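# Place the sieve basket onto the juicer's drive spindle

## Task

Put the sieve basket down so it sits seated on the drive spindle inside the white bowl ring of the juicer; at the end no gripper may be in contact with the basket, and the juicer must still be upright with nothing touching it.

## Robot and tools

ROBOT. Two arms, left_arm and right_arm, each with a two-finger parallel gripper. The fingers point along the gripper's +z axis and open and close along its y axis. end_effector_position is the spot between the finger pads, roughly 1 cm short of the fingertips.

FRAMES. Scene frame: origin at table-top height, halfway between the two nominal arm bases, +z up, +x forward over the table, left_arm on the +y side. Arm names do not match image sides. Calibrated bases in the scene frame: left_arm at (-0.004, +0.262, 0) m, quat_wxyz (+0.999, 0, 0, -0.032); right_arm at (+0.003, -0.339, 0) m, quat_wxyz (+1.000, 0, 0, -0.011). Every hand position, quaternion, velocity, target and wrist-camera pose is given in that arm's own base frame. Fixed cameras and the table use the scene frame. Reported hand poses may be a few cm off, more at long reach.

THE ROW. Motion commands use a row of 16 plain numbers: left_arm x, y, z, qw, qx, qy, qz, opening, then right_arm in the same 8-number order. All 16 are required even when only one arm should move. x, y, z are an absolute target in metres in that arm's base frame; the quaternion is absolute, w first, same frame. Opening runs from -1 (closed) to +1 (fully open, 0.094 m). To keep an arm still, resend the pose from the last result taken before it stopped, plus its wanted opening. To keep an orientation, repeat the same target quaternion every row rather than copying the drifting measured one. A 0 opening is a real command, so resend the current one to leave a gripper alone.

TOOLS.
execute_actions(actions, cameras): actions is a list of actions; each action is a list of up to 15 rows, one per 1/30 s control step, about 0.5 s per action; a short action repeats its last row. Each row is an absolute target. The call is rejected if any gripper target lies over 0.6 m from that gripper's current position along any of its own axes (first action checked against the latest reported state). An empty actions list returns state and all images.
move(target, speed, blend, opening_speed, grip_force, blocking, cameras): straight-line paths to one row or a list of up to 15 rows, shared 10 s cap. speed in m/s, 0.002 to 4.3, default 0.25 (rotation up to twice that in rad/s), one value or one per target. blend in m rounds corners; 0 stops at each. opening_speed, at least 0.2 per second on the -1..+1 scale, closes fingers gradually. grip_force is newtons per pad, 10 to 50, one value or one per arm; it persists, and lower values close slowly. blocking=false returns after about 0.5 s while motion continues; a new move takes over from the current one. Paths ignore obstacles and the other arm. The result adds a move: line (done, off_target, moving, held, fault) and limits (paced = pose clipped, held = steps withheld).
wait(seconds, cameras): 0 to 10 s, arms keep last command.
stop(cameras): brakes a running move.
zoom_image(camera, region): region [x0, y0, x1, y1] in pixels of that camera's newest image, at most 504 by 504.
read_manual(section): licence texts only, default "licences".
finished_scene(scene): ends the current scene, given its number; irreversible. After ending the first scene, make no further call in that reply.
Cameras: cam_head_left, cam_head_right (fixed, on one bar), cam_left_wrist, cam_right_wrist, each 896x504. cameras: ["all"], [] or names; an unknown name voids the call.

CONTROLLER. Each step, commanded orientation is clipped to within 40 degrees of the measured one; position is favoured if both cannot be reached. One action may fall short, and the result's Hand target shows what the arm is really heading to; command the remainder next. Friction and load can leave a gripper a few cm off target at rest without any contact. Near the base, a short move can swing the whole arm; route paths around an arm's own base, not close past it.

RESULTS. Each gives per arm end_effector_position, end_effector_quat_wxyz, Hand target, Joint positions (last = finger opening in m), joint torques (arm weight included, offsets, noisy; entries 3 and 4 wrap at ±28 N m), Joint velocities (may say within noise or be omitted), motor temperatures, Tool commands. grip_measured is opening on the -1..+1 scale, reading up to ~2.5 mm wide empty and a little narrow on a squeezed part. grip_effort_nm is gripper motor effort in N m (negative closing), not pad force, and does not reset to zero. Fingers squeezing harder than ~20 N jump to the force limit; release by commanding an opening well above grip_measured. MOTOR HOT appears at 85 °C; at 100 °C that arm drops and faults for 30 to 60 s or more. Holding loads, stretching out or pushing at unreachable poses heat motors.

AVOID. Fast contacts and targets set far beyond a contact (both press harder); hitting the juicer or table hard; letting the basket fall or releasing it while moving; anything leaving the table; the grippers, housings or wrist cameras touching each other (not caught by the clearance check); one gripper closing on the other arm's fingers; any arm stop. Loose objects may get brief random nudges.

Each tool is called after "Call:" as name(argument=value, ...) on one line, values as JSON.

## Session

Call:
execute_actions(actions=[])

Scene clock: 0.00 s.
left_arm: end_effector_position=(+0.7481, -0.2787, +0.1870) grip_measured=+1.000 grip_effort_nm=n/a end_effector_quat_wxyz=(+0.345, +0.356, +0.835, -0.240) | right_arm: end_effector_position=(+0.3975, -0.4955, +0.1654) grip_measured=+1.000 grip_effort_nm=n/a end_effector_quat_wxyz=(+0.594, +0.704, +0.187, -0.343)
Joint positions: left_arm=[-0.24 2.107 1.936 -0.698 0.56 0.356 0.094] | right_arm=[-0.636 1.915 1.108 0.643 1.194 0.94 0.094]
Joint velocities: within noise
Joint torques (N m): no reading
Motor temperatures (°C): left_arm=[26 32 26 26 24 26 27] | right_arm=[28 29 26 23 27 25 25]
Heat: left arm: hottest shoulder 32 °C; right arm: hottest shoulder 29 °C.
Hand target: left_arm +0.7551, -0.2804, +0.2049; +0.361, +0.358, +0.828, -0.237 | right_arm +0.4026, -0.4992, +0.1758; +0.601, +0.702, +0.178, -0.337
Tool commands: left_gripper/opening=+1.0 right_gripper/opening=+1.0
camera_calibration:
cam_left_wrist: T_world_to_cam=[[-0.7627, -0.625525, 0.164341, 0.369743], [-0.645991, 0.724469, -0.240498, 0.76328], [0.0313776, -0.289591, -0.956636, 0.192367], [0, 0, 0, 1]] pos_world=[0.769039, -0.265982, 0.306828]
cam_right_wrist: T_world_to_cam=[[-0.679634, 0.177572, -0.711734, 0.487286], [0.722365, 0.330807, -0.607252, 0.026668], [0.127616, -0.926841, -0.353099, -0.334841], [0, 0, 0, 1]] pos_world=[0.354643, -0.405695, 0.244781]

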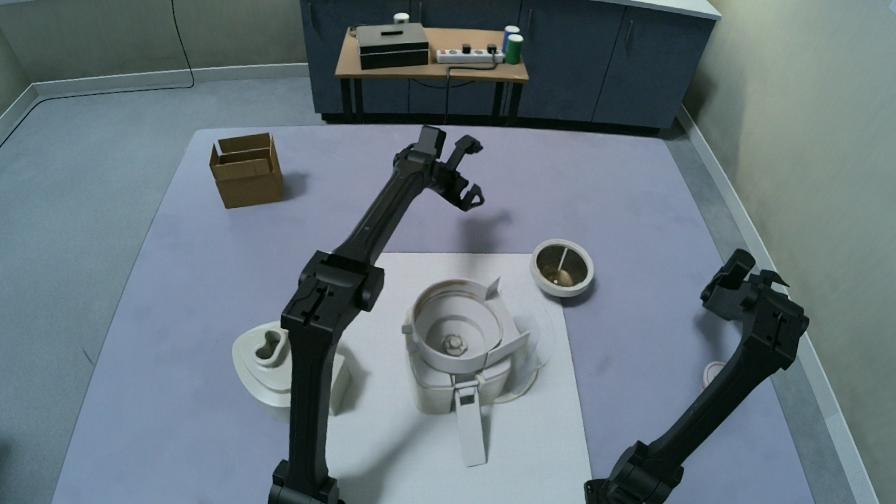

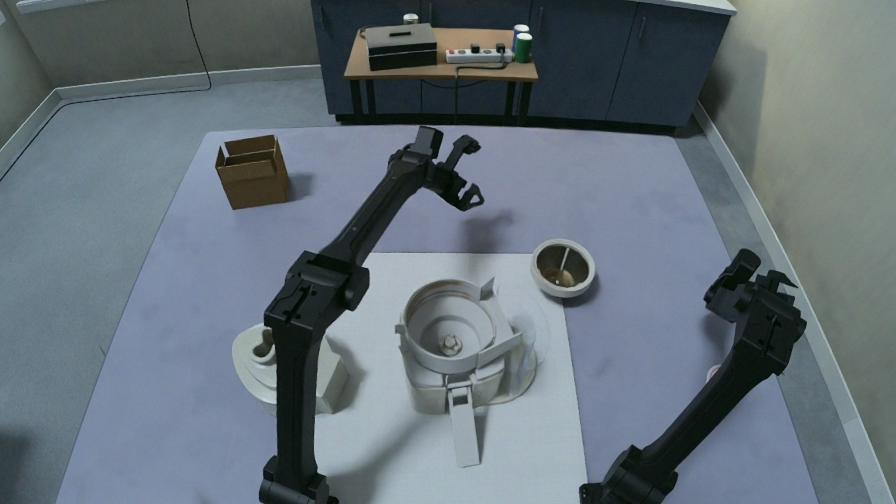

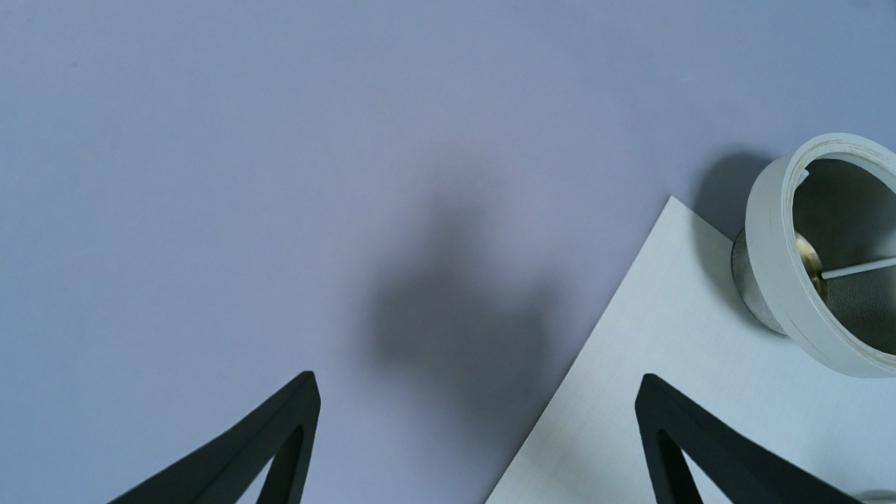

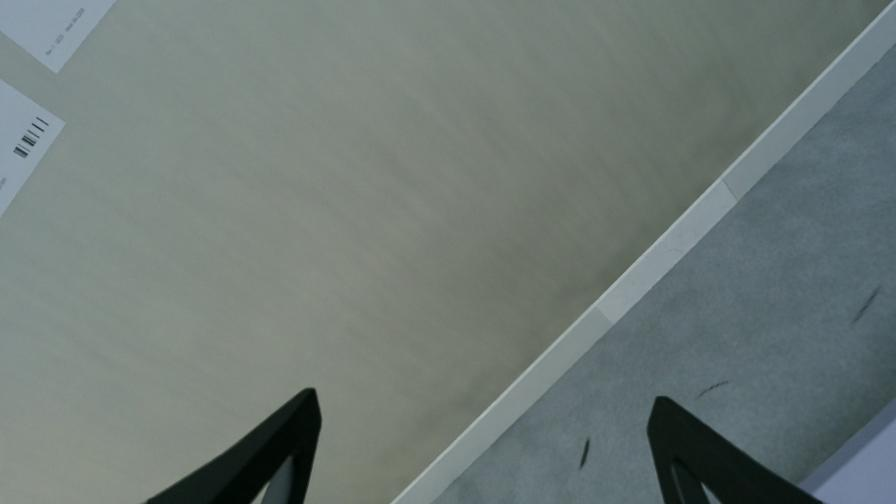

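Call:
zoom_image(camera="cam_head_right", region=[360, 220, 640, 480])

Call:
zoom_image(camera="cam_head_right", region=[510, 220, 620, 310])

Scaled by 1.800 from the camera's 896x504 image, which has a finer 1280x720 frame.

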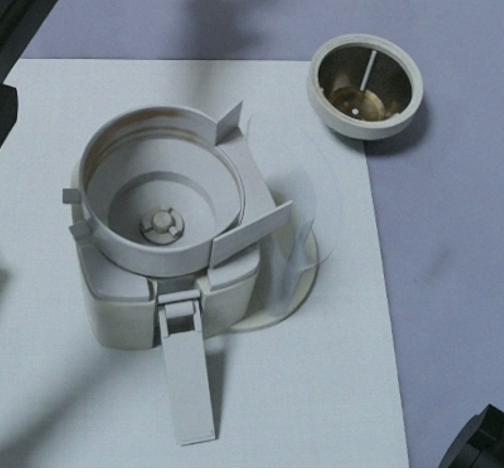

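Scaled by 4.582 from the camera's 896x504 image, which has a finer 1280x720 frame.

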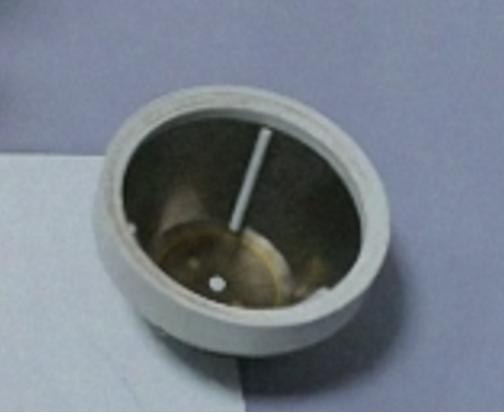

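Call:
move(target=[[0.55,0.1,0.35,0,1,0,0,1,0.40,-0.25,0.32,0,1,0,0,1],[0.3,0.25,0.35,0,1,0,0,1,0.45,0.07,0.30,0,1,0,0,1]], speed=0.4, blend=[0.05,0], cameras=["all"])

Call:
zoom_image(camera="cam_head_left", region=[360, 260, 580, 480])

Scene clock: 37.90 s.
left_arm: end_effector_position=(+0.2998, +0.2518, +0.3483) grip_measured=+1.000 grip_effort_nm=0.01 end_effector_quat_wxyz=(-0.352, +0.695, +0.617, +0.112) | right_arm: end_effector_position=(+0.4458, +0.0740, +0.2902) grip_measured=+1.000 grip_effort_nm=-0.01 end_effector_quat_wxyz=(-0.226, +0.844, +0.480, +0.076)
Joint positions: left_arm=[0.39 1.331 1.421 -1.687 -0.755 2.07 0.094] | right_arm=[-0.01 1.563 1.585 -1.696 -0.471 2.072 0.094]
Joint torques (N m): left_arm=[1.49 -10.87 9.74 0.13 -0.57 0.05] | right_arm=[-1.2 -11.69 11.41 -0.12 -0.32 0.1]
Motor temperatures (°C): left_arm=[26 41 35 26 24 26 27] | right_arm=[28 32 31 23 27 25 25]
Heat: left arm: hottest shoulder 41 °C; right arm: hottest shoulder 32 °C.
Hand target: left_arm +0.3003, +0.2494, +0.3497; -0.354, +0.700, +0.610, +0.111 | right_arm +0.4497, +0.0694, +0.2997; -0.224, +0.849, +0.472, +0.083
Off the commanded pose: left_arm 0.002 m, 92 deg; orientation clipped | right_arm 0.011 m, 65 deg; orientation clipped.
joint sent to its limit (left arm) — joint 4 (wrist pitch), lower limit; joint 6 (wrist roll), upper limit. The joint targets are off in orientation, not in position.
joint sent to its limit (right arm) — joint 4 (wrist pitch), lower limit; joint 6 (wrist roll), upper limit. The joint targets are off in orientation, not in position.
move: off_target (left_arm, right_arm); limits=paced
camera_calibration:
cam_left_wrist: T_world_to_cam=[[-0.933694, -0.0170629, 0.357665, 0.163942], [0.339087, 0.278788, 0.898497, -0.451624], [-0.115044, 0.960201, -0.254517, -0.00103521], [0, 0, 0, 1]] pos_world=[0.306092, 0.129699, 0.346883]
cam_right_wrist: T_world_to_cam=[[-0.846552, 0.461393, 0.265454, 0.277592], [0.48967, 0.479446, 0.728255, -0.415656], [0.208741, 0.746491, -0.631806, 0.151669], [0, 0, 0, 1]] pos_world=[0.406871, -0.0420142, 0.324841]

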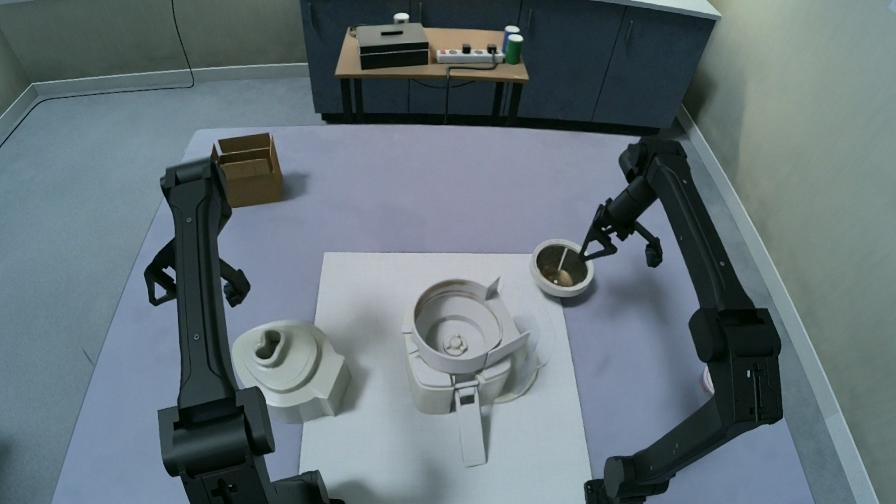

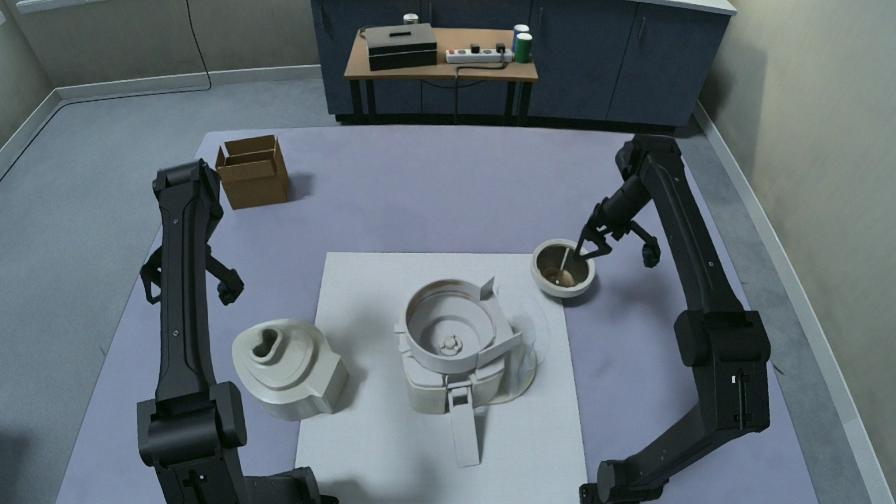

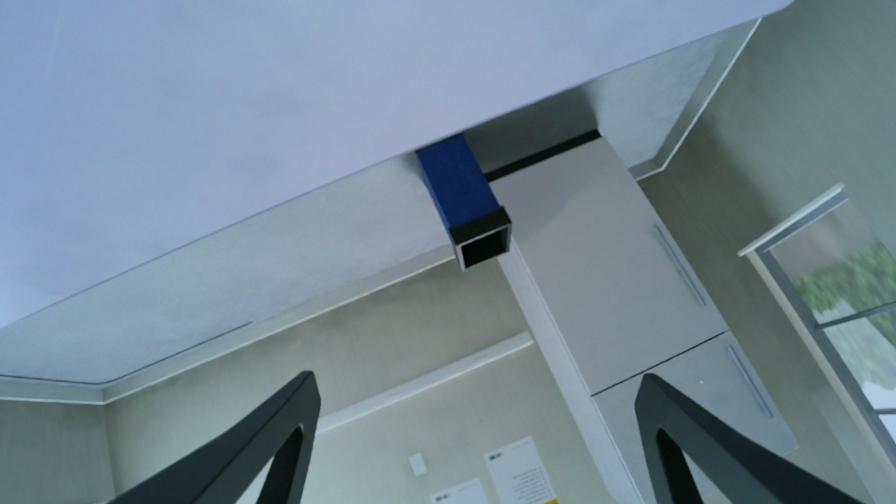

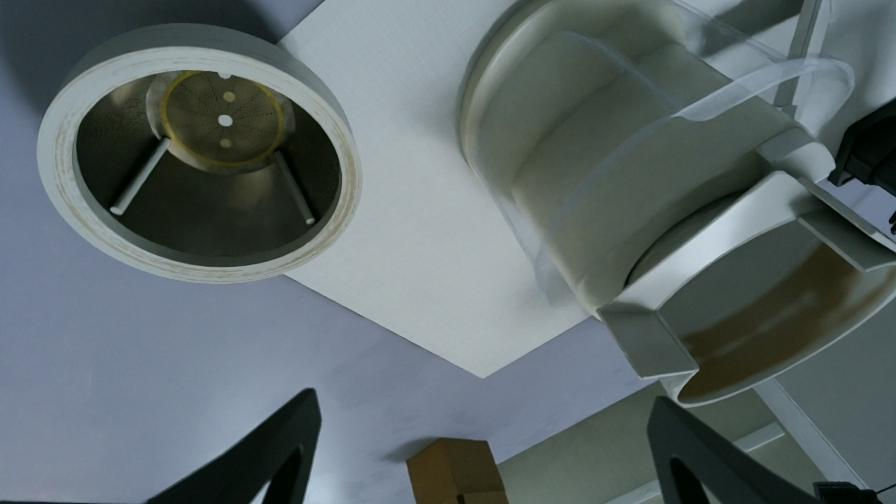

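Scaled by 2.291 from the camera's 896x504 image, which has a finer 1280x720 frame.

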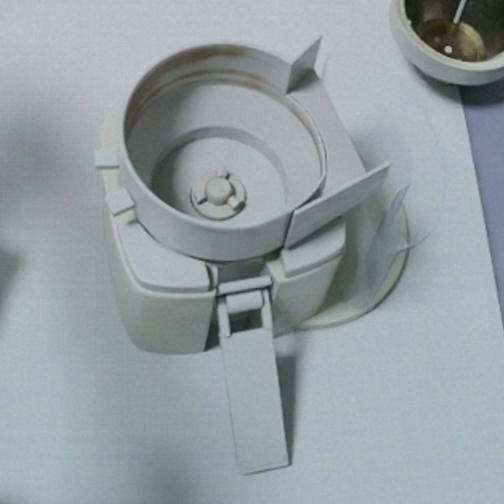

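Call:
move(target=[[0.24,-0.247,0.45,0,0,1,0,1,0.45,0.06,0.33,0,0,1,0,1]], speed=0.5, cameras=["cam_left_wrist","cam_right_wrist","cam_head_left"])

Scene clock: 52.87 s.
left_arm: end_effector_position=(+0.2369, -0.2447, +0.4281) grip_measured=+1.000 grip_effort_nm=0.00 end_effector_quat_wxyz=(+0.115, +0.008, +0.987, -0.113) | right_arm: end_effector_position=(+0.4412, +0.0544, +0.2981) grip_measured=+1.000 grip_effort_nm=-0.02 end_effector_quat_wxyz=(-0.018, +0.010, +1.000, -0.004)
Joint positions: left_arm=[-0.803 1.115 1.555 -1.687 -0.006 -0.785 0.094] | right_arm=[0.125 1.527 1.616 -1.696 0.002 0.146 0.094]
Joint torques (N m): left_arm=[1.49 -6.71 13.83 0.64 0.05 -0.2] | right_arm=[0.38 -12.16 15.08 0.03 -0.06 -0.18]
Heat: left arm: hottest shoulder 39 °C; right arm: hottest elbow 34 °C.
Hand target: left_arm +0.2396, -0.2467, +0.4487; +0.128, +0.002, +0.983, -0.130 | right_arm +0.4481, +0.0597, +0.3292; +0.016, +0.000, +1.000, +0.002
Off the commanded pose: left_arm 0.022 m, 19 deg | right_arm 0.034 m, 2 deg.
joint sent to its limit (left arm) — joint 4 (wrist pitch), lower limit. The joint targets are off in orientation, not in position.
joint sent to its limit (right arm) — joint 4 (wrist pitch), lower limit. The joint targets still meet the commanded pose.
move: off_target (left_arm, right_arm); limits=paced
camera_calibration:
cam_left_wrist: T_world_to_cam=[[-0.0429813, -0.97168, 0.232359, -0.322864], [-0.926316, 0.125888, 0.355092, 0.131371], [-0.374287, -0.199975, -0.905494, 0.545], [0, 0, 0, 1]] pos_world=[0.3118, -0.221272, 0.521865]
cam_right_wrist: T_world_to_cam=[[-0.0260806, -0.998815, -0.0410859, 0.0895882], [-0.865021, 0.00194847, 0.501732, 0.281336], [-0.501058, 0.0486256, -0.864047, 0.592711], [0, 0, 0, 1]] pos_world=[0.54268, 0.060113, 0.374655]
Images, in order (width x height): cam_head_left 896x504, cam_left_wrist 896x504, cam_right_wrist 896x504.

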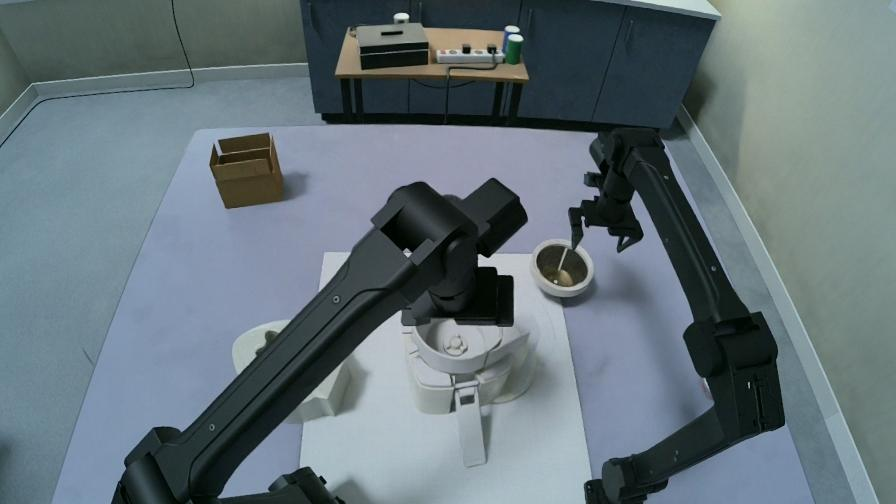

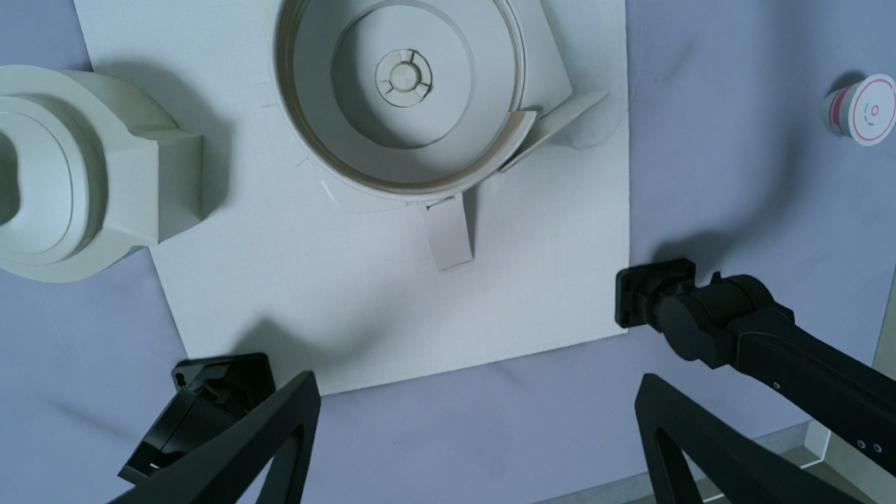

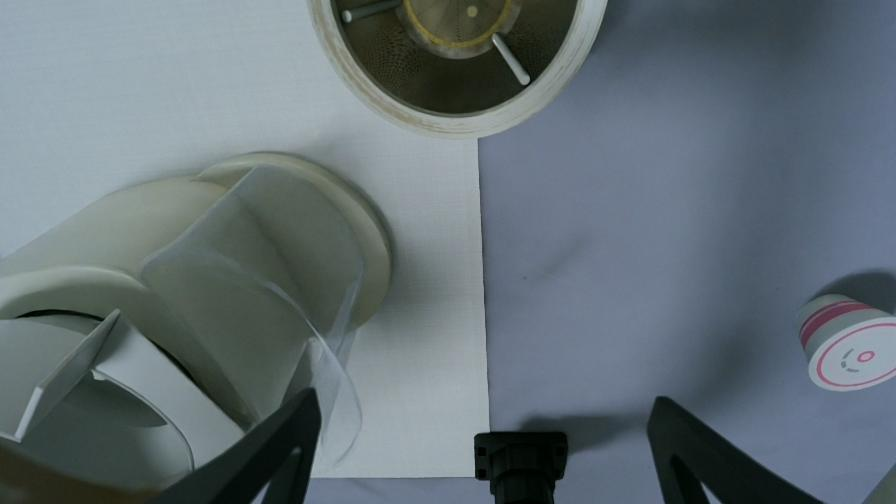

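Call:
move(target=[[0.35,0.2,0.3,0,0,1,0,1,0.535,0.005,0.2,0,0,1,0,0]], speed=0.4, cameras=["cam_head_left","cam_head_right","cam_right_wrist"])

Call:
zoom_image(camera="cam_head_right", region=[520, 150, 680, 320])

Scene clock: 75.80 s.
left_arm: end_effector_position=(+0.3391, +0.1935, +0.2799) grip_measured=+1.000 grip_effort_nm=0.00 end_effector_quat_wxyz=(-0.025, -0.004, +1.000, -0.012) | right_arm: end_effector_position=(+0.5259, +0.0092, +0.1955) grip_measured=+0.002 grip_effort_nm=-0.08 end_effector_quat_wxyz=(-0.014, +0.001, +1.000, -0.001)
Joint positions: left_arm=[0.518 1.394 1.426 -1.657 -0.004 0.509 0.094] | right_arm=[0.019 1.744 1.616 -1.471 0.002 0.022 0.047]
Joint torques (N m): left_arm=[2.02 -10.93 13.83 0.27 0.18 0.06] | right_arm=[-1.38 -14.1 10.96 1.24 -0.06 -0.19]
Motor temperatures (°C): left_arm=[26 37 43 26 24 26 27] | right_arm=[28 33 36 23 27 25 25]
Heat: left arm: hottest elbow 43 °C; right arm: hottest elbow 36 °C.
Hand target: left_arm +0.3491, +0.1996, +0.2998; +0.000, +0.000, +1.000, +0.000 | right_arm +0.5348, +0.0050, +0.2001; +0.000, +0.000, +1.000, +0.000
Off the commanded pose: left_arm 0.024 m, 3 deg | right_arm 0.011 m, 2 deg.
move: off_target (left_arm, right_arm)
camera_calibration:
cam_right_wrist: T_world_to_cam=[[-0.0078187, -0.998919, -0.0458242, 0.033624], [-0.86917, -0.0158704, 0.49426, 0.410118], [-0.494452, 0.0436935, -0.868106, 0.546067], [0, 0, 0, 1]] pos_world=[0.626729, 0.0162368, 0.27288]
Images, in order (width x height): cam_head_left 896x504, cam_head_right 896x504, cam_right_wrist 896x504.

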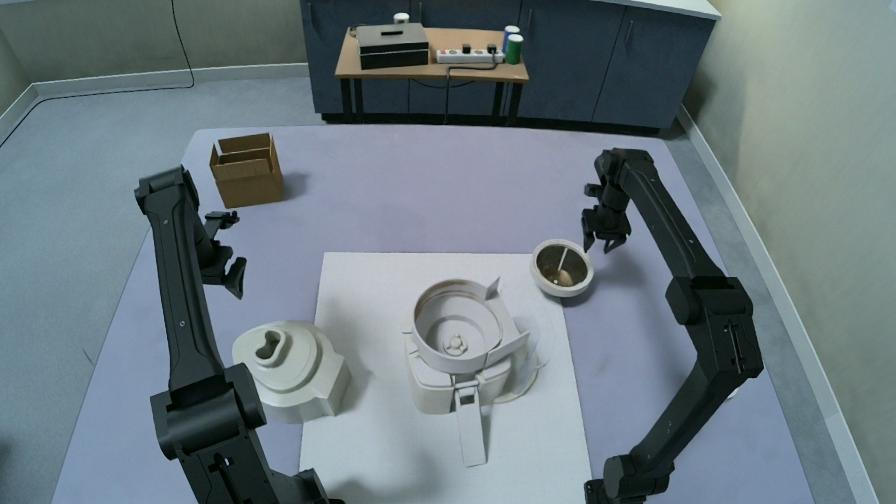

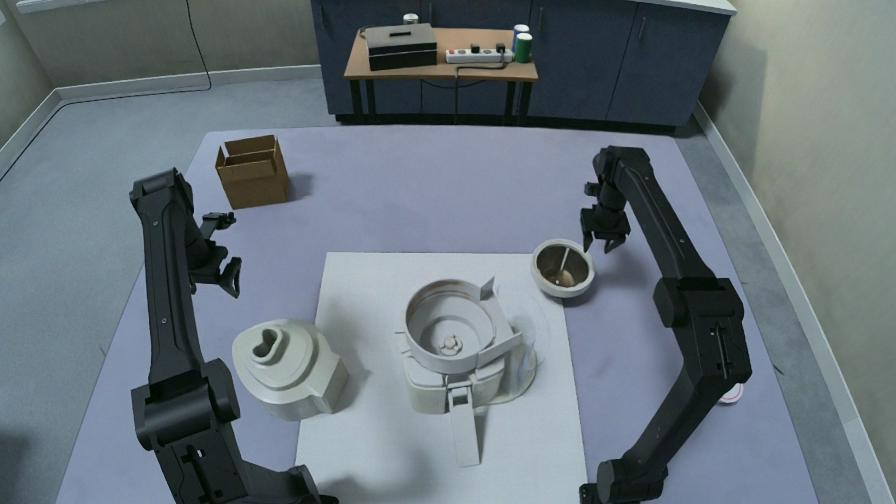

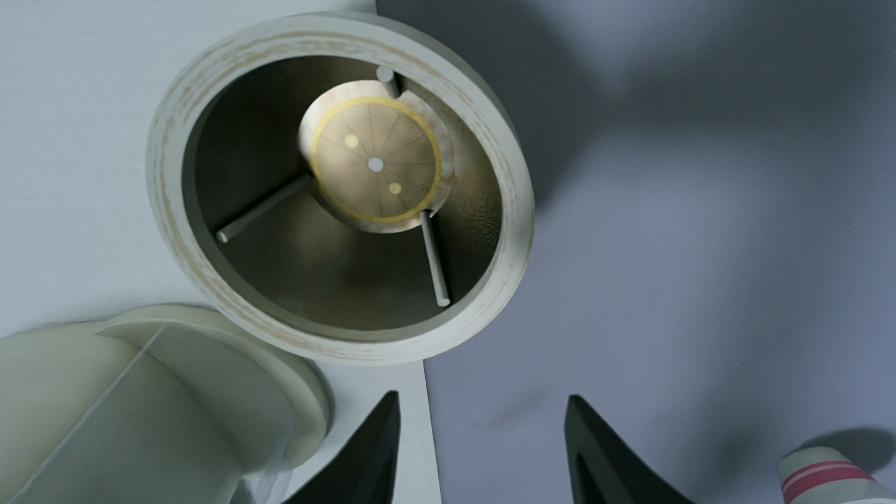

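Scaled by 2.965 from the camera's 896x504 image, which has a finer 1280x720 frame.

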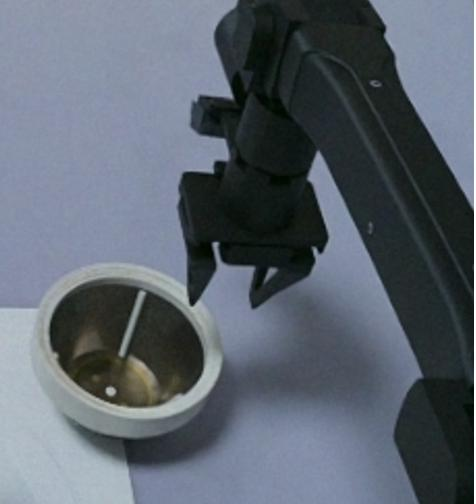

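Call:
move(target=[[0.35,0.2,0.3,0,0,1,0,1,0.552,-0.006,0.135,0,0,1,0,0.3]], speed=0.2, cameras=["cam_head_left","cam_head_right","cam_right_wrist"])

Call:
zoom_image(camera="cam_head_right", region=[520, 180, 660, 310])

Call:
zoom_image(camera="cam_head_left", region=[400, 270, 540, 400])

Scene clock: 97.33 s.
left_arm: end_effector_position=(+0.3391, +0.1935, +0.2799) grip_measured=+1.000 grip_effort_nm=0.00 end_effector_quat_wxyz=(-0.025, -0.004, +1.000, -0.012) | right_arm: end_effector_position=(+0.5502, -0.0006, +0.1359) grip_measured=+0.298 grip_effort_nm=0.09 end_effector_quat_wxyz=(-0.005, +0.001, +1.000, -0.001)
Joint positions: left_arm=[0.518 1.394 1.426 -1.657 -0.004 0.51 0.094] | right_arm=[0 1.826 1.572 -1.328 0.002 0.002 0.061]
Joint torques (N m): left_arm=[2.08 -11.75 13.85 0.28 0.16 -0.03] | right_arm=[-1.38 -15.27 8.9 1.26 -0.03 -0.17]
Heat: left arm: hottest elbow 47 °C; right arm: hottest elbow 36 °C.
Hand target: left_arm +0.3491, +0.1996, +0.2998; +0.000, +0.000, +1.000, +0.000 | right_arm +0.5519, -0.0059, +0.1350; +0.000, +0.000, +1.000, +0.000
Off the commanded pose: left_arm 0.024 m, 3 deg | right_arm 0.006 m, 1 deg.
move: off_target (left_arm)
camera_calibration:
cam_right_wrist: T_world_to_cam=[[-0.00594177, -0.998887, -0.0468023, 0.0204488], [-0.877103, -0.0172724, 0.479991, 0.466818], [-0.480265, 0.0439024, -0.876024, 0.500009], [0, 0, 0, 1]] pos_world=[0.649705, 0.00653749, 0.214908]
Images, in order (width x height): cam_head_left 896x504, cam_head_right 896x504, cam_right_wrist 896x504.

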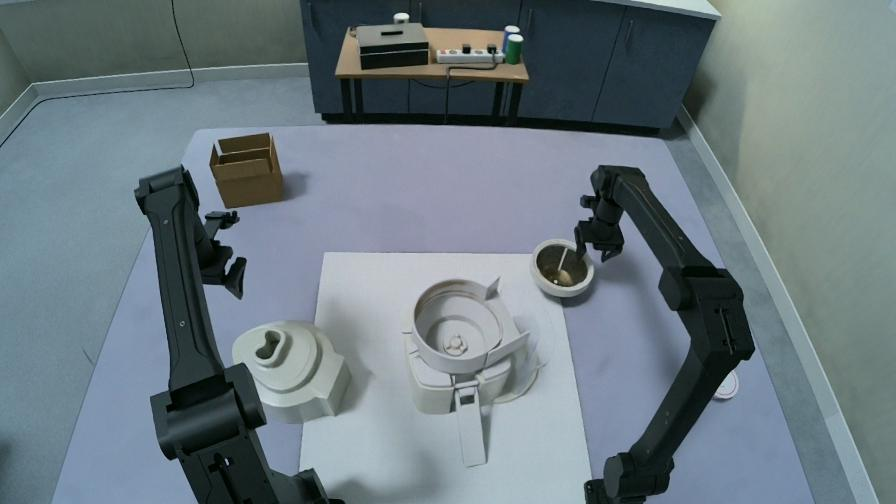

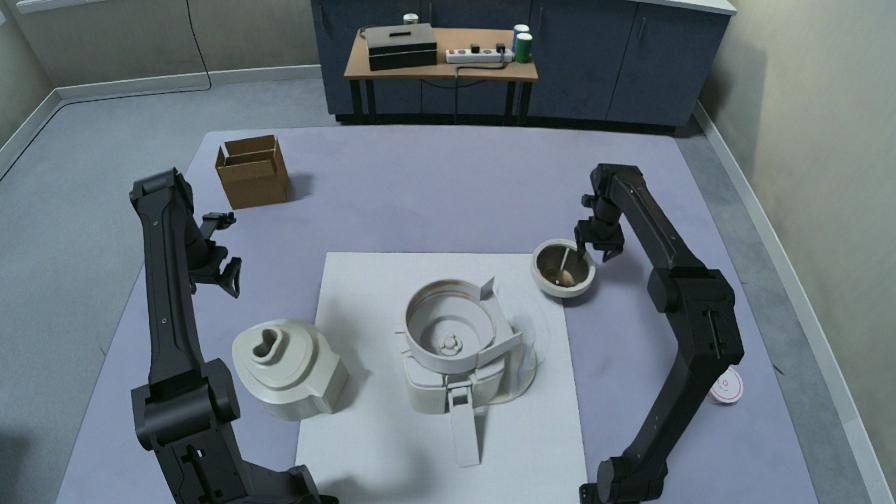

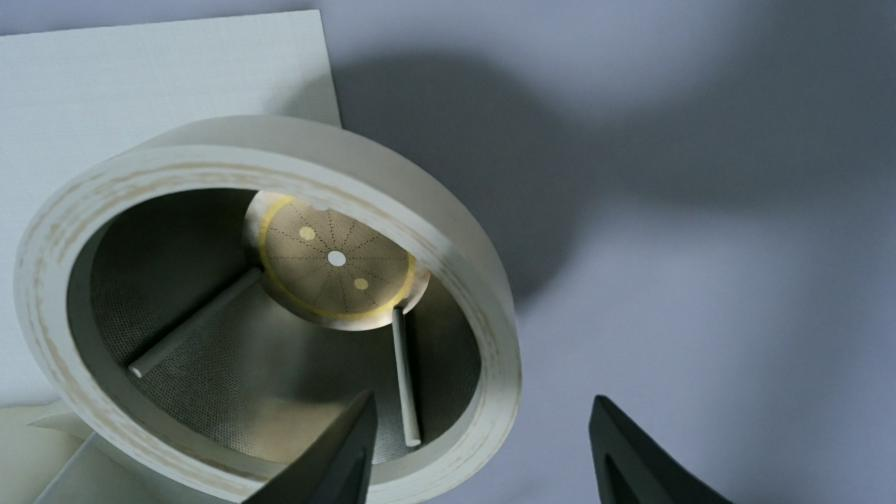

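Scaled by 3.600 from the camera's 896x504 image, which has a finer 1280x720 frame.

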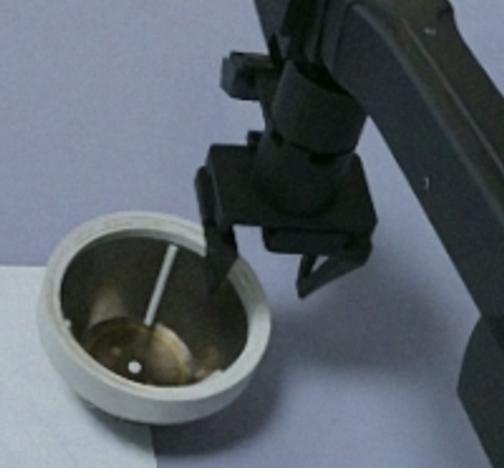

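Scaled by 3.600 from the camera's 896x504 image, which has a finer 1280x720 frame.

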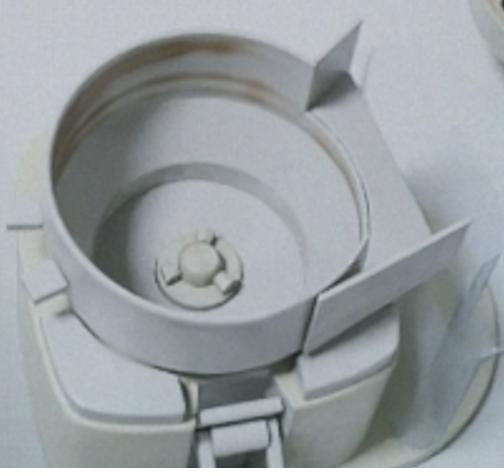

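Call:
move(target=[[0.35,0.2,0.3,0,0,1,0,1,0.552,-0.010,0.104,0,0,1,0,0.3]], speed=0.1, cameras=["cam_head_right","cam_right_wrist"])

Call:
zoom_image(camera="cam_head_right", region=[520, 180, 660, 310])

Scene clock: 106.30 s.
left_arm: end_effector_position=(+0.3391, +0.1935, +0.2799) grip_measured=+1.000 grip_effort_nm=0.00 end_effector_quat_wxyz=(-0.025, -0.004, +1.000, -0.012) | right_arm: end_effector_position=(+0.5528, -0.0036, +0.1142) grip_measured=+0.298 grip_effort_nm=0.09 end_effector_quat_wxyz=(+0.004, +0.000, +1.000, -0.001)
Joint positions: left_arm=[0.518 1.394 1.426 -1.657 -0.004 0.51 0.094] | right_arm=[-0.005 1.836 1.528 -1.254 0.002 -0.005 0.061]
Joint torques (N m): left_arm=[1.73 -11.46 13.85 0.28 0.2 0.08] | right_arm=[-2.08 -14.8 8.21 1.47 -0.06 -0.12]
Motor temperatures (°C): left_arm=[26 35 48 26 24 26 27] | right_arm=[28 34 36 23 26 25 25]
Heat: left arm: hottest elbow 48 °C; right arm: hottest elbow 36 °C.
Hand target: left_arm +0.3491, +0.1996, +0.2998; +0.000, +0.000, +1.000, +0.000 | right_arm +0.5519, -0.0099, +0.1041; +0.000, +0.000, +1.000, +0.000
Off the commanded pose: left_arm 0.024 m, 3 deg | right_arm 0.012 m, 0 deg.
move: off_target (left_arm, right_arm)
camera_calibration:
cam_right_wrist: T_world_to_cam=[[-0.00312831, -0.998895, -0.0469022, 0.0149197], [-0.88608, -0.0189716, 0.463145, 0.48629], [-0.463523, 0.043008, -0.885041, 0.474059], [0, 0, 0, 1]] pos_world=[0.650676, 0.00374053, 0.195039]
Images, in order (width x height): cam_head_right 896x504, cam_right_wrist 896x504.

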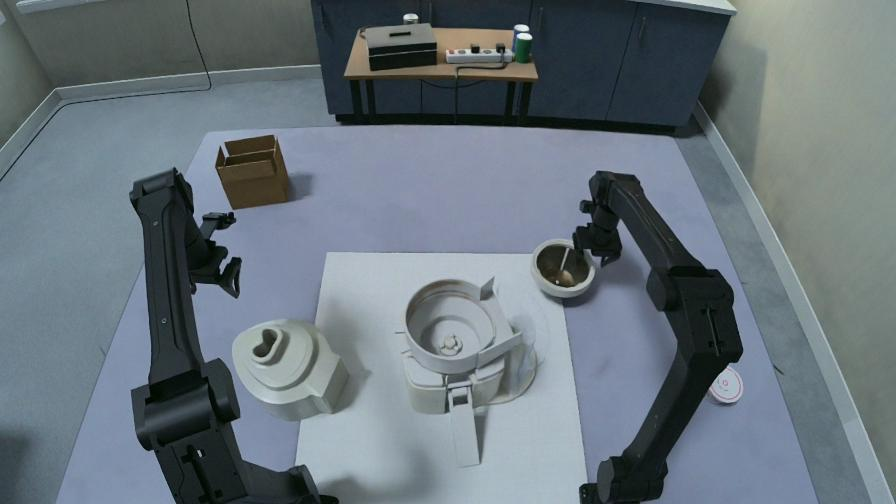

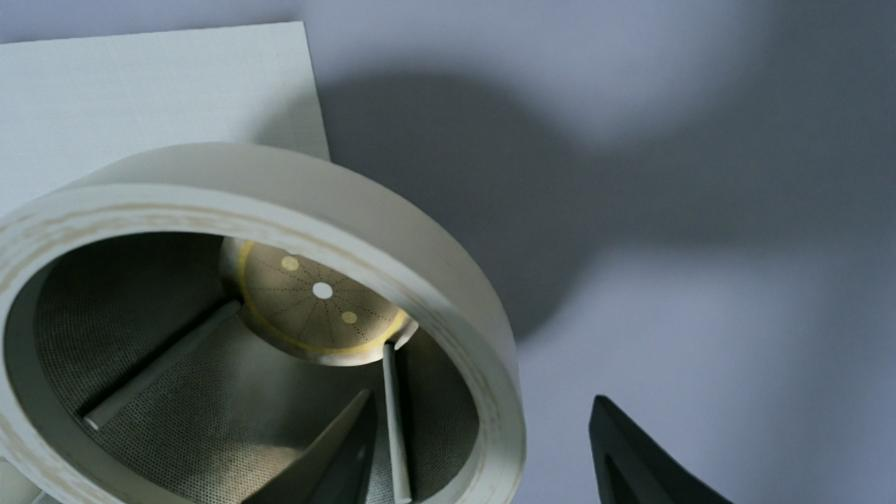

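Scaled by 3.600 from the camera's 896x504 image, which has a finer 1280x720 frame.

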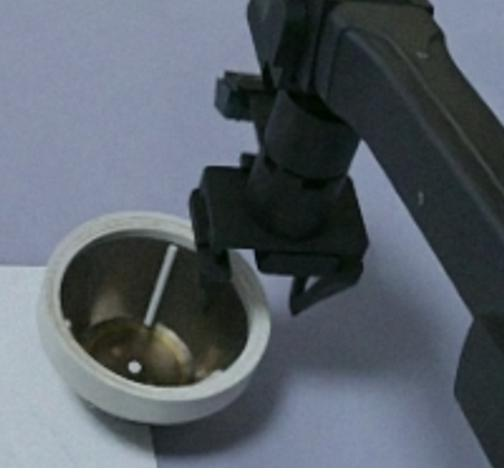

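Call:
move(target=[[0.35,0.2,0.3,0,0,1,0,1,0.552,-0.014,0.086,0,0,1,0,0.3],[0.35,0.2,0.3,0,0,1,0,1,0.552,-0.014,0.086,0,0,1,0,-0.95]], speed=0.1, grip_force=35, opening_speed=0.6, cameras=["cam_head_right","cam_right_wrist"])

Call:
zoom_image(camera="cam_head_right", region=[520, 180, 660, 310])

Scene clock: 115.47 s.
left_arm: end_effector_position=(+0.3391, +0.1935, +0.2799) grip_measured=+1.000 grip_effort_nm=0.00 end_effector_quat_wxyz=(-0.025, -0.004, +1.000, -0.012) | right_arm: end_effector_position=(+0.5530, -0.0069, +0.0958) grip_measured=-0.663 grip_effort_nm=-0.71 end_effector_quat_wxyz=(+0.004, -0.003, +1.000, +0.002)
Joint positions: left_arm=[0.518 1.394 1.426 -1.657 -0.004 0.51 0.094] | right_arm=[-0.013 1.853 1.502 -1.212 -0.004 -0.018 0.016]
Joint torques (N m): left_arm=[3.02 -11.16 13.76 0.42 0.14 0.04] | right_arm=[-1.73 -14.45 8.02 1.46 0.17 -0.11]
Heat: left arm: hottest elbow 49 °C; right arm: hottest elbow 36 °C.
Hand target: left_arm +0.3491, +0.1996, +0.2998; +0.000, +0.000, +1.000, +0.000 | right_arm +0.5519, -0.0138, +0.0861; +0.000, +0.000, +1.000, +0.000
Off the commanded pose: left_arm 0.024 m, 3 deg | right_arm 0.012 m, 1 deg.
grip_force (N): 35, 35
move: off_target (left_arm, right_arm); target 2's new opening was sent with right_arm's hand 0.011 m and 0 deg from that target
camera_calibration:
cam_right_wrist: T_world_to_cam=[[0.00219719, -0.998603, -0.0527939, 0.00833619], [-0.88561, -0.0264621, 0.463676, 0.494604], [-0.464425, 0.045736, -0.884431, 0.458539], [0, 0, 0, 1]] pos_world=[0.650965, 0.000441028, 0.176651]
Images, in order (width x height): cam_head_right 896x504, cam_right_wrist 896x504.

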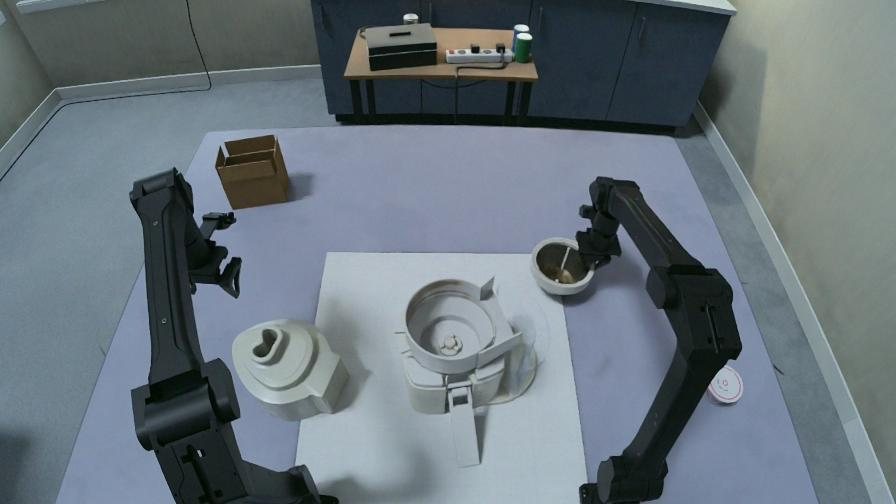

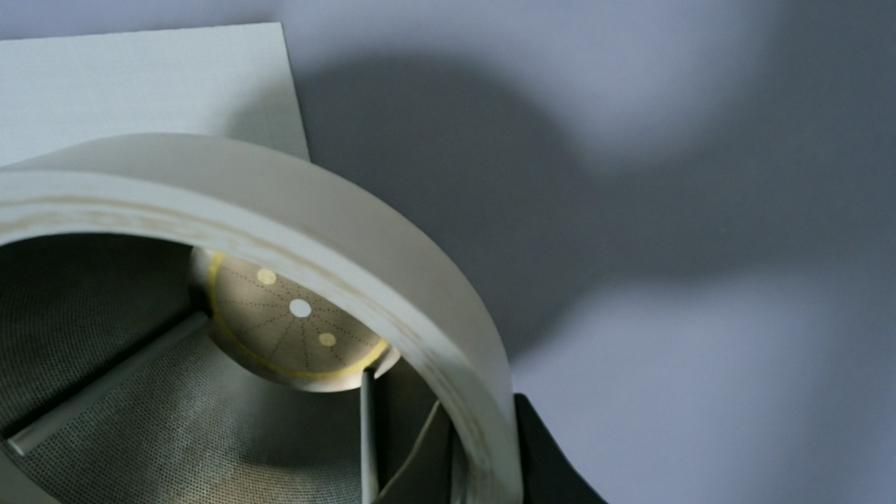

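Scaled by 3.600 from the camera's 896x504 image, which has a finer 1280x720 frame.

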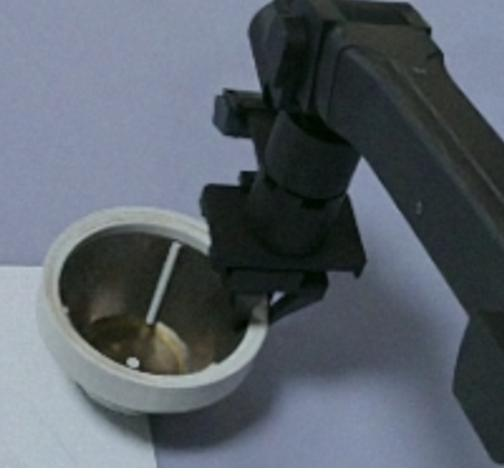

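Call:
move(target=[0.35,0.2,0.3,0,0,1,0,1,0.55,-0.010,0.32,0,0,1,0,-0.95], speed=0.12, grip_force=50, cameras=["cam_head_left","cam_head_right","cam_left_wrist","cam_right_wrist"])

Call:
zoom_image(camera="cam_head_right", region=[500, 130, 680, 310])

Scene clock: 123.80 s.
left_arm: end_effector_position=(+0.3391, +0.1935, +0.2799) grip_measured=+1.000 grip_effort_nm=0.00 end_effector_quat_wxyz=(-0.025, -0.004, +1.000, -0.012) | right_arm: end_effector_position=(+0.5397, -0.0077, +0.2790) grip_measured=-0.694 grip_effort_nm=-1.03 end_effector_quat_wxyz=(-0.011, -0.003, +1.000, +0.000)
Joint positions: left_arm=[0.518 1.394 1.426 -1.657 -0.004 0.51 0.094] | right_arm=[-0.013 1.775 1.878 -1.695 0.001 -0.019 0.014]
Joint torques (N m): left_arm=[1.32 -11.46 13.83 0.27 0.18 0.07] | right_arm=[-0.79 -16.67 15.79 0.06 -0.04 -0.07]
Heat: left arm: hottest elbow 49 °C; right arm: hottest elbow 37 °C.
Hand target: left_arm +0.3491, +0.1996, +0.2998; +0.000, +0.000, +1.000, +0.000 | right_arm +0.5471, -0.0098, +0.3190; +0.031, +0.000, +1.000, -0.001
Off the commanded pose: left_arm 0.024 m, 3 deg | right_arm 0.042 m, 1 deg.
joint sent to its limit (right arm) — joint 4 (wrist pitch), lower limit. The joint targets are off in orientation, not in position.
move: off_target (left_arm, right_arm)
camera_calibration:
cam_left_wrist: T_world_to_cam=[[0.0116387, -0.99934, 0.034415, 0.183907], [-0.789984, 0.0119103, 0.613011, 0.127207], [-0.613016, -0.034322, -0.789324, 0.553055], [0, 0, 0, 1]] pos_world=[0.437383, 0.201253, 0.352231]
cam_right_wrist: T_world_to_cam=[[0.00158943, -0.998848, -0.0479558, 0.0162515], [-0.871792, -0.0248765, 0.489245, 0.383207], [-0.489874, 0.0410299, -0.870827, 0.624345], [0, 0, 0, 1]] pos_world=[0.639901, 0.000148855, 0.356994]

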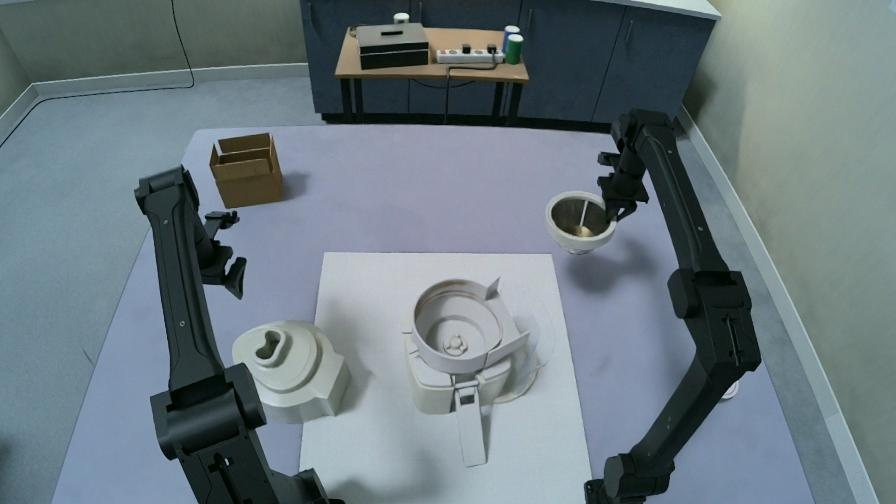

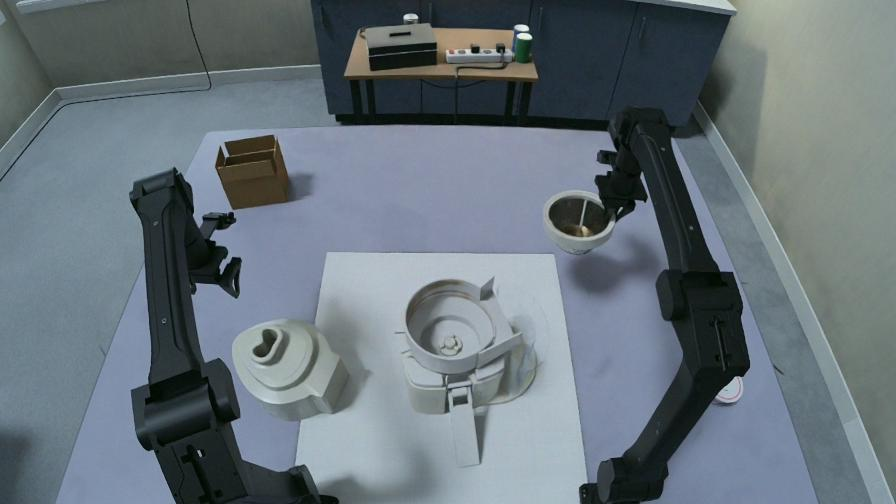

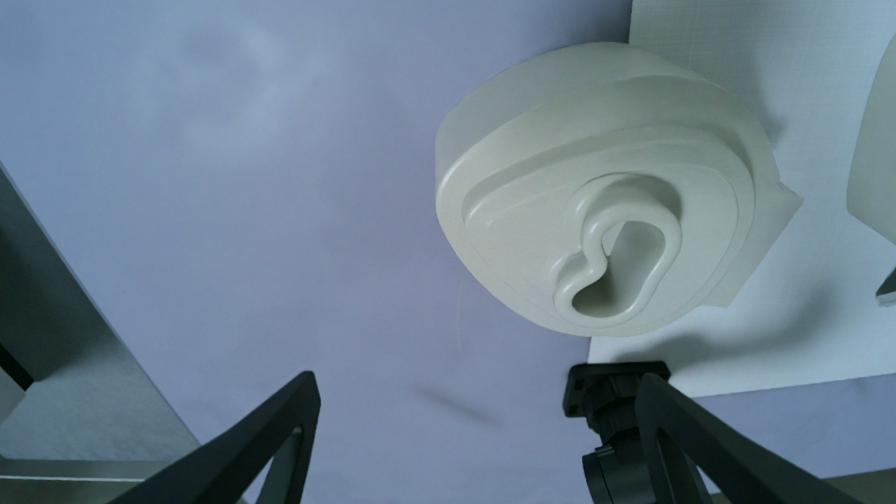

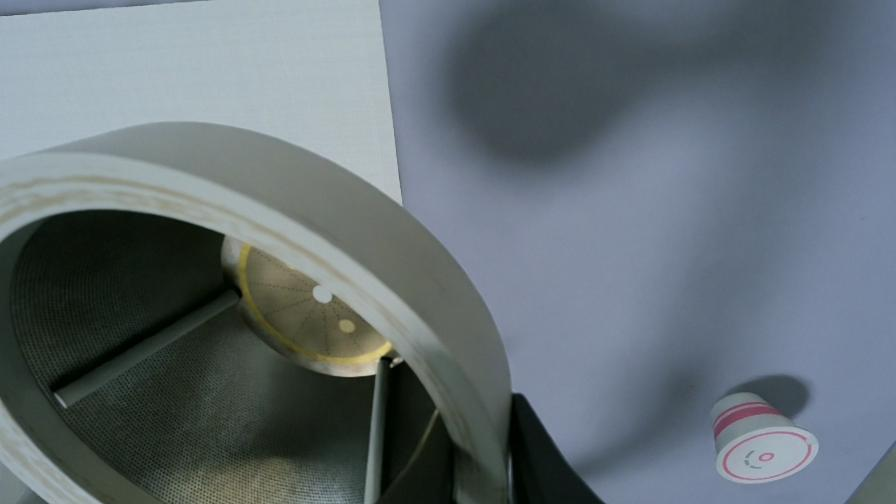

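Scaled by 2.800 from the camera's 896x504 image, which has a finer 1280x720 frame.

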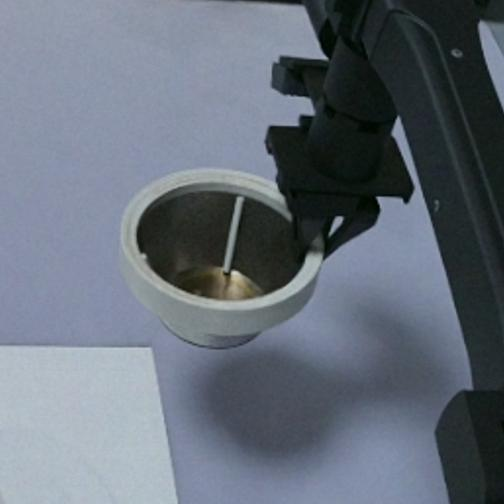

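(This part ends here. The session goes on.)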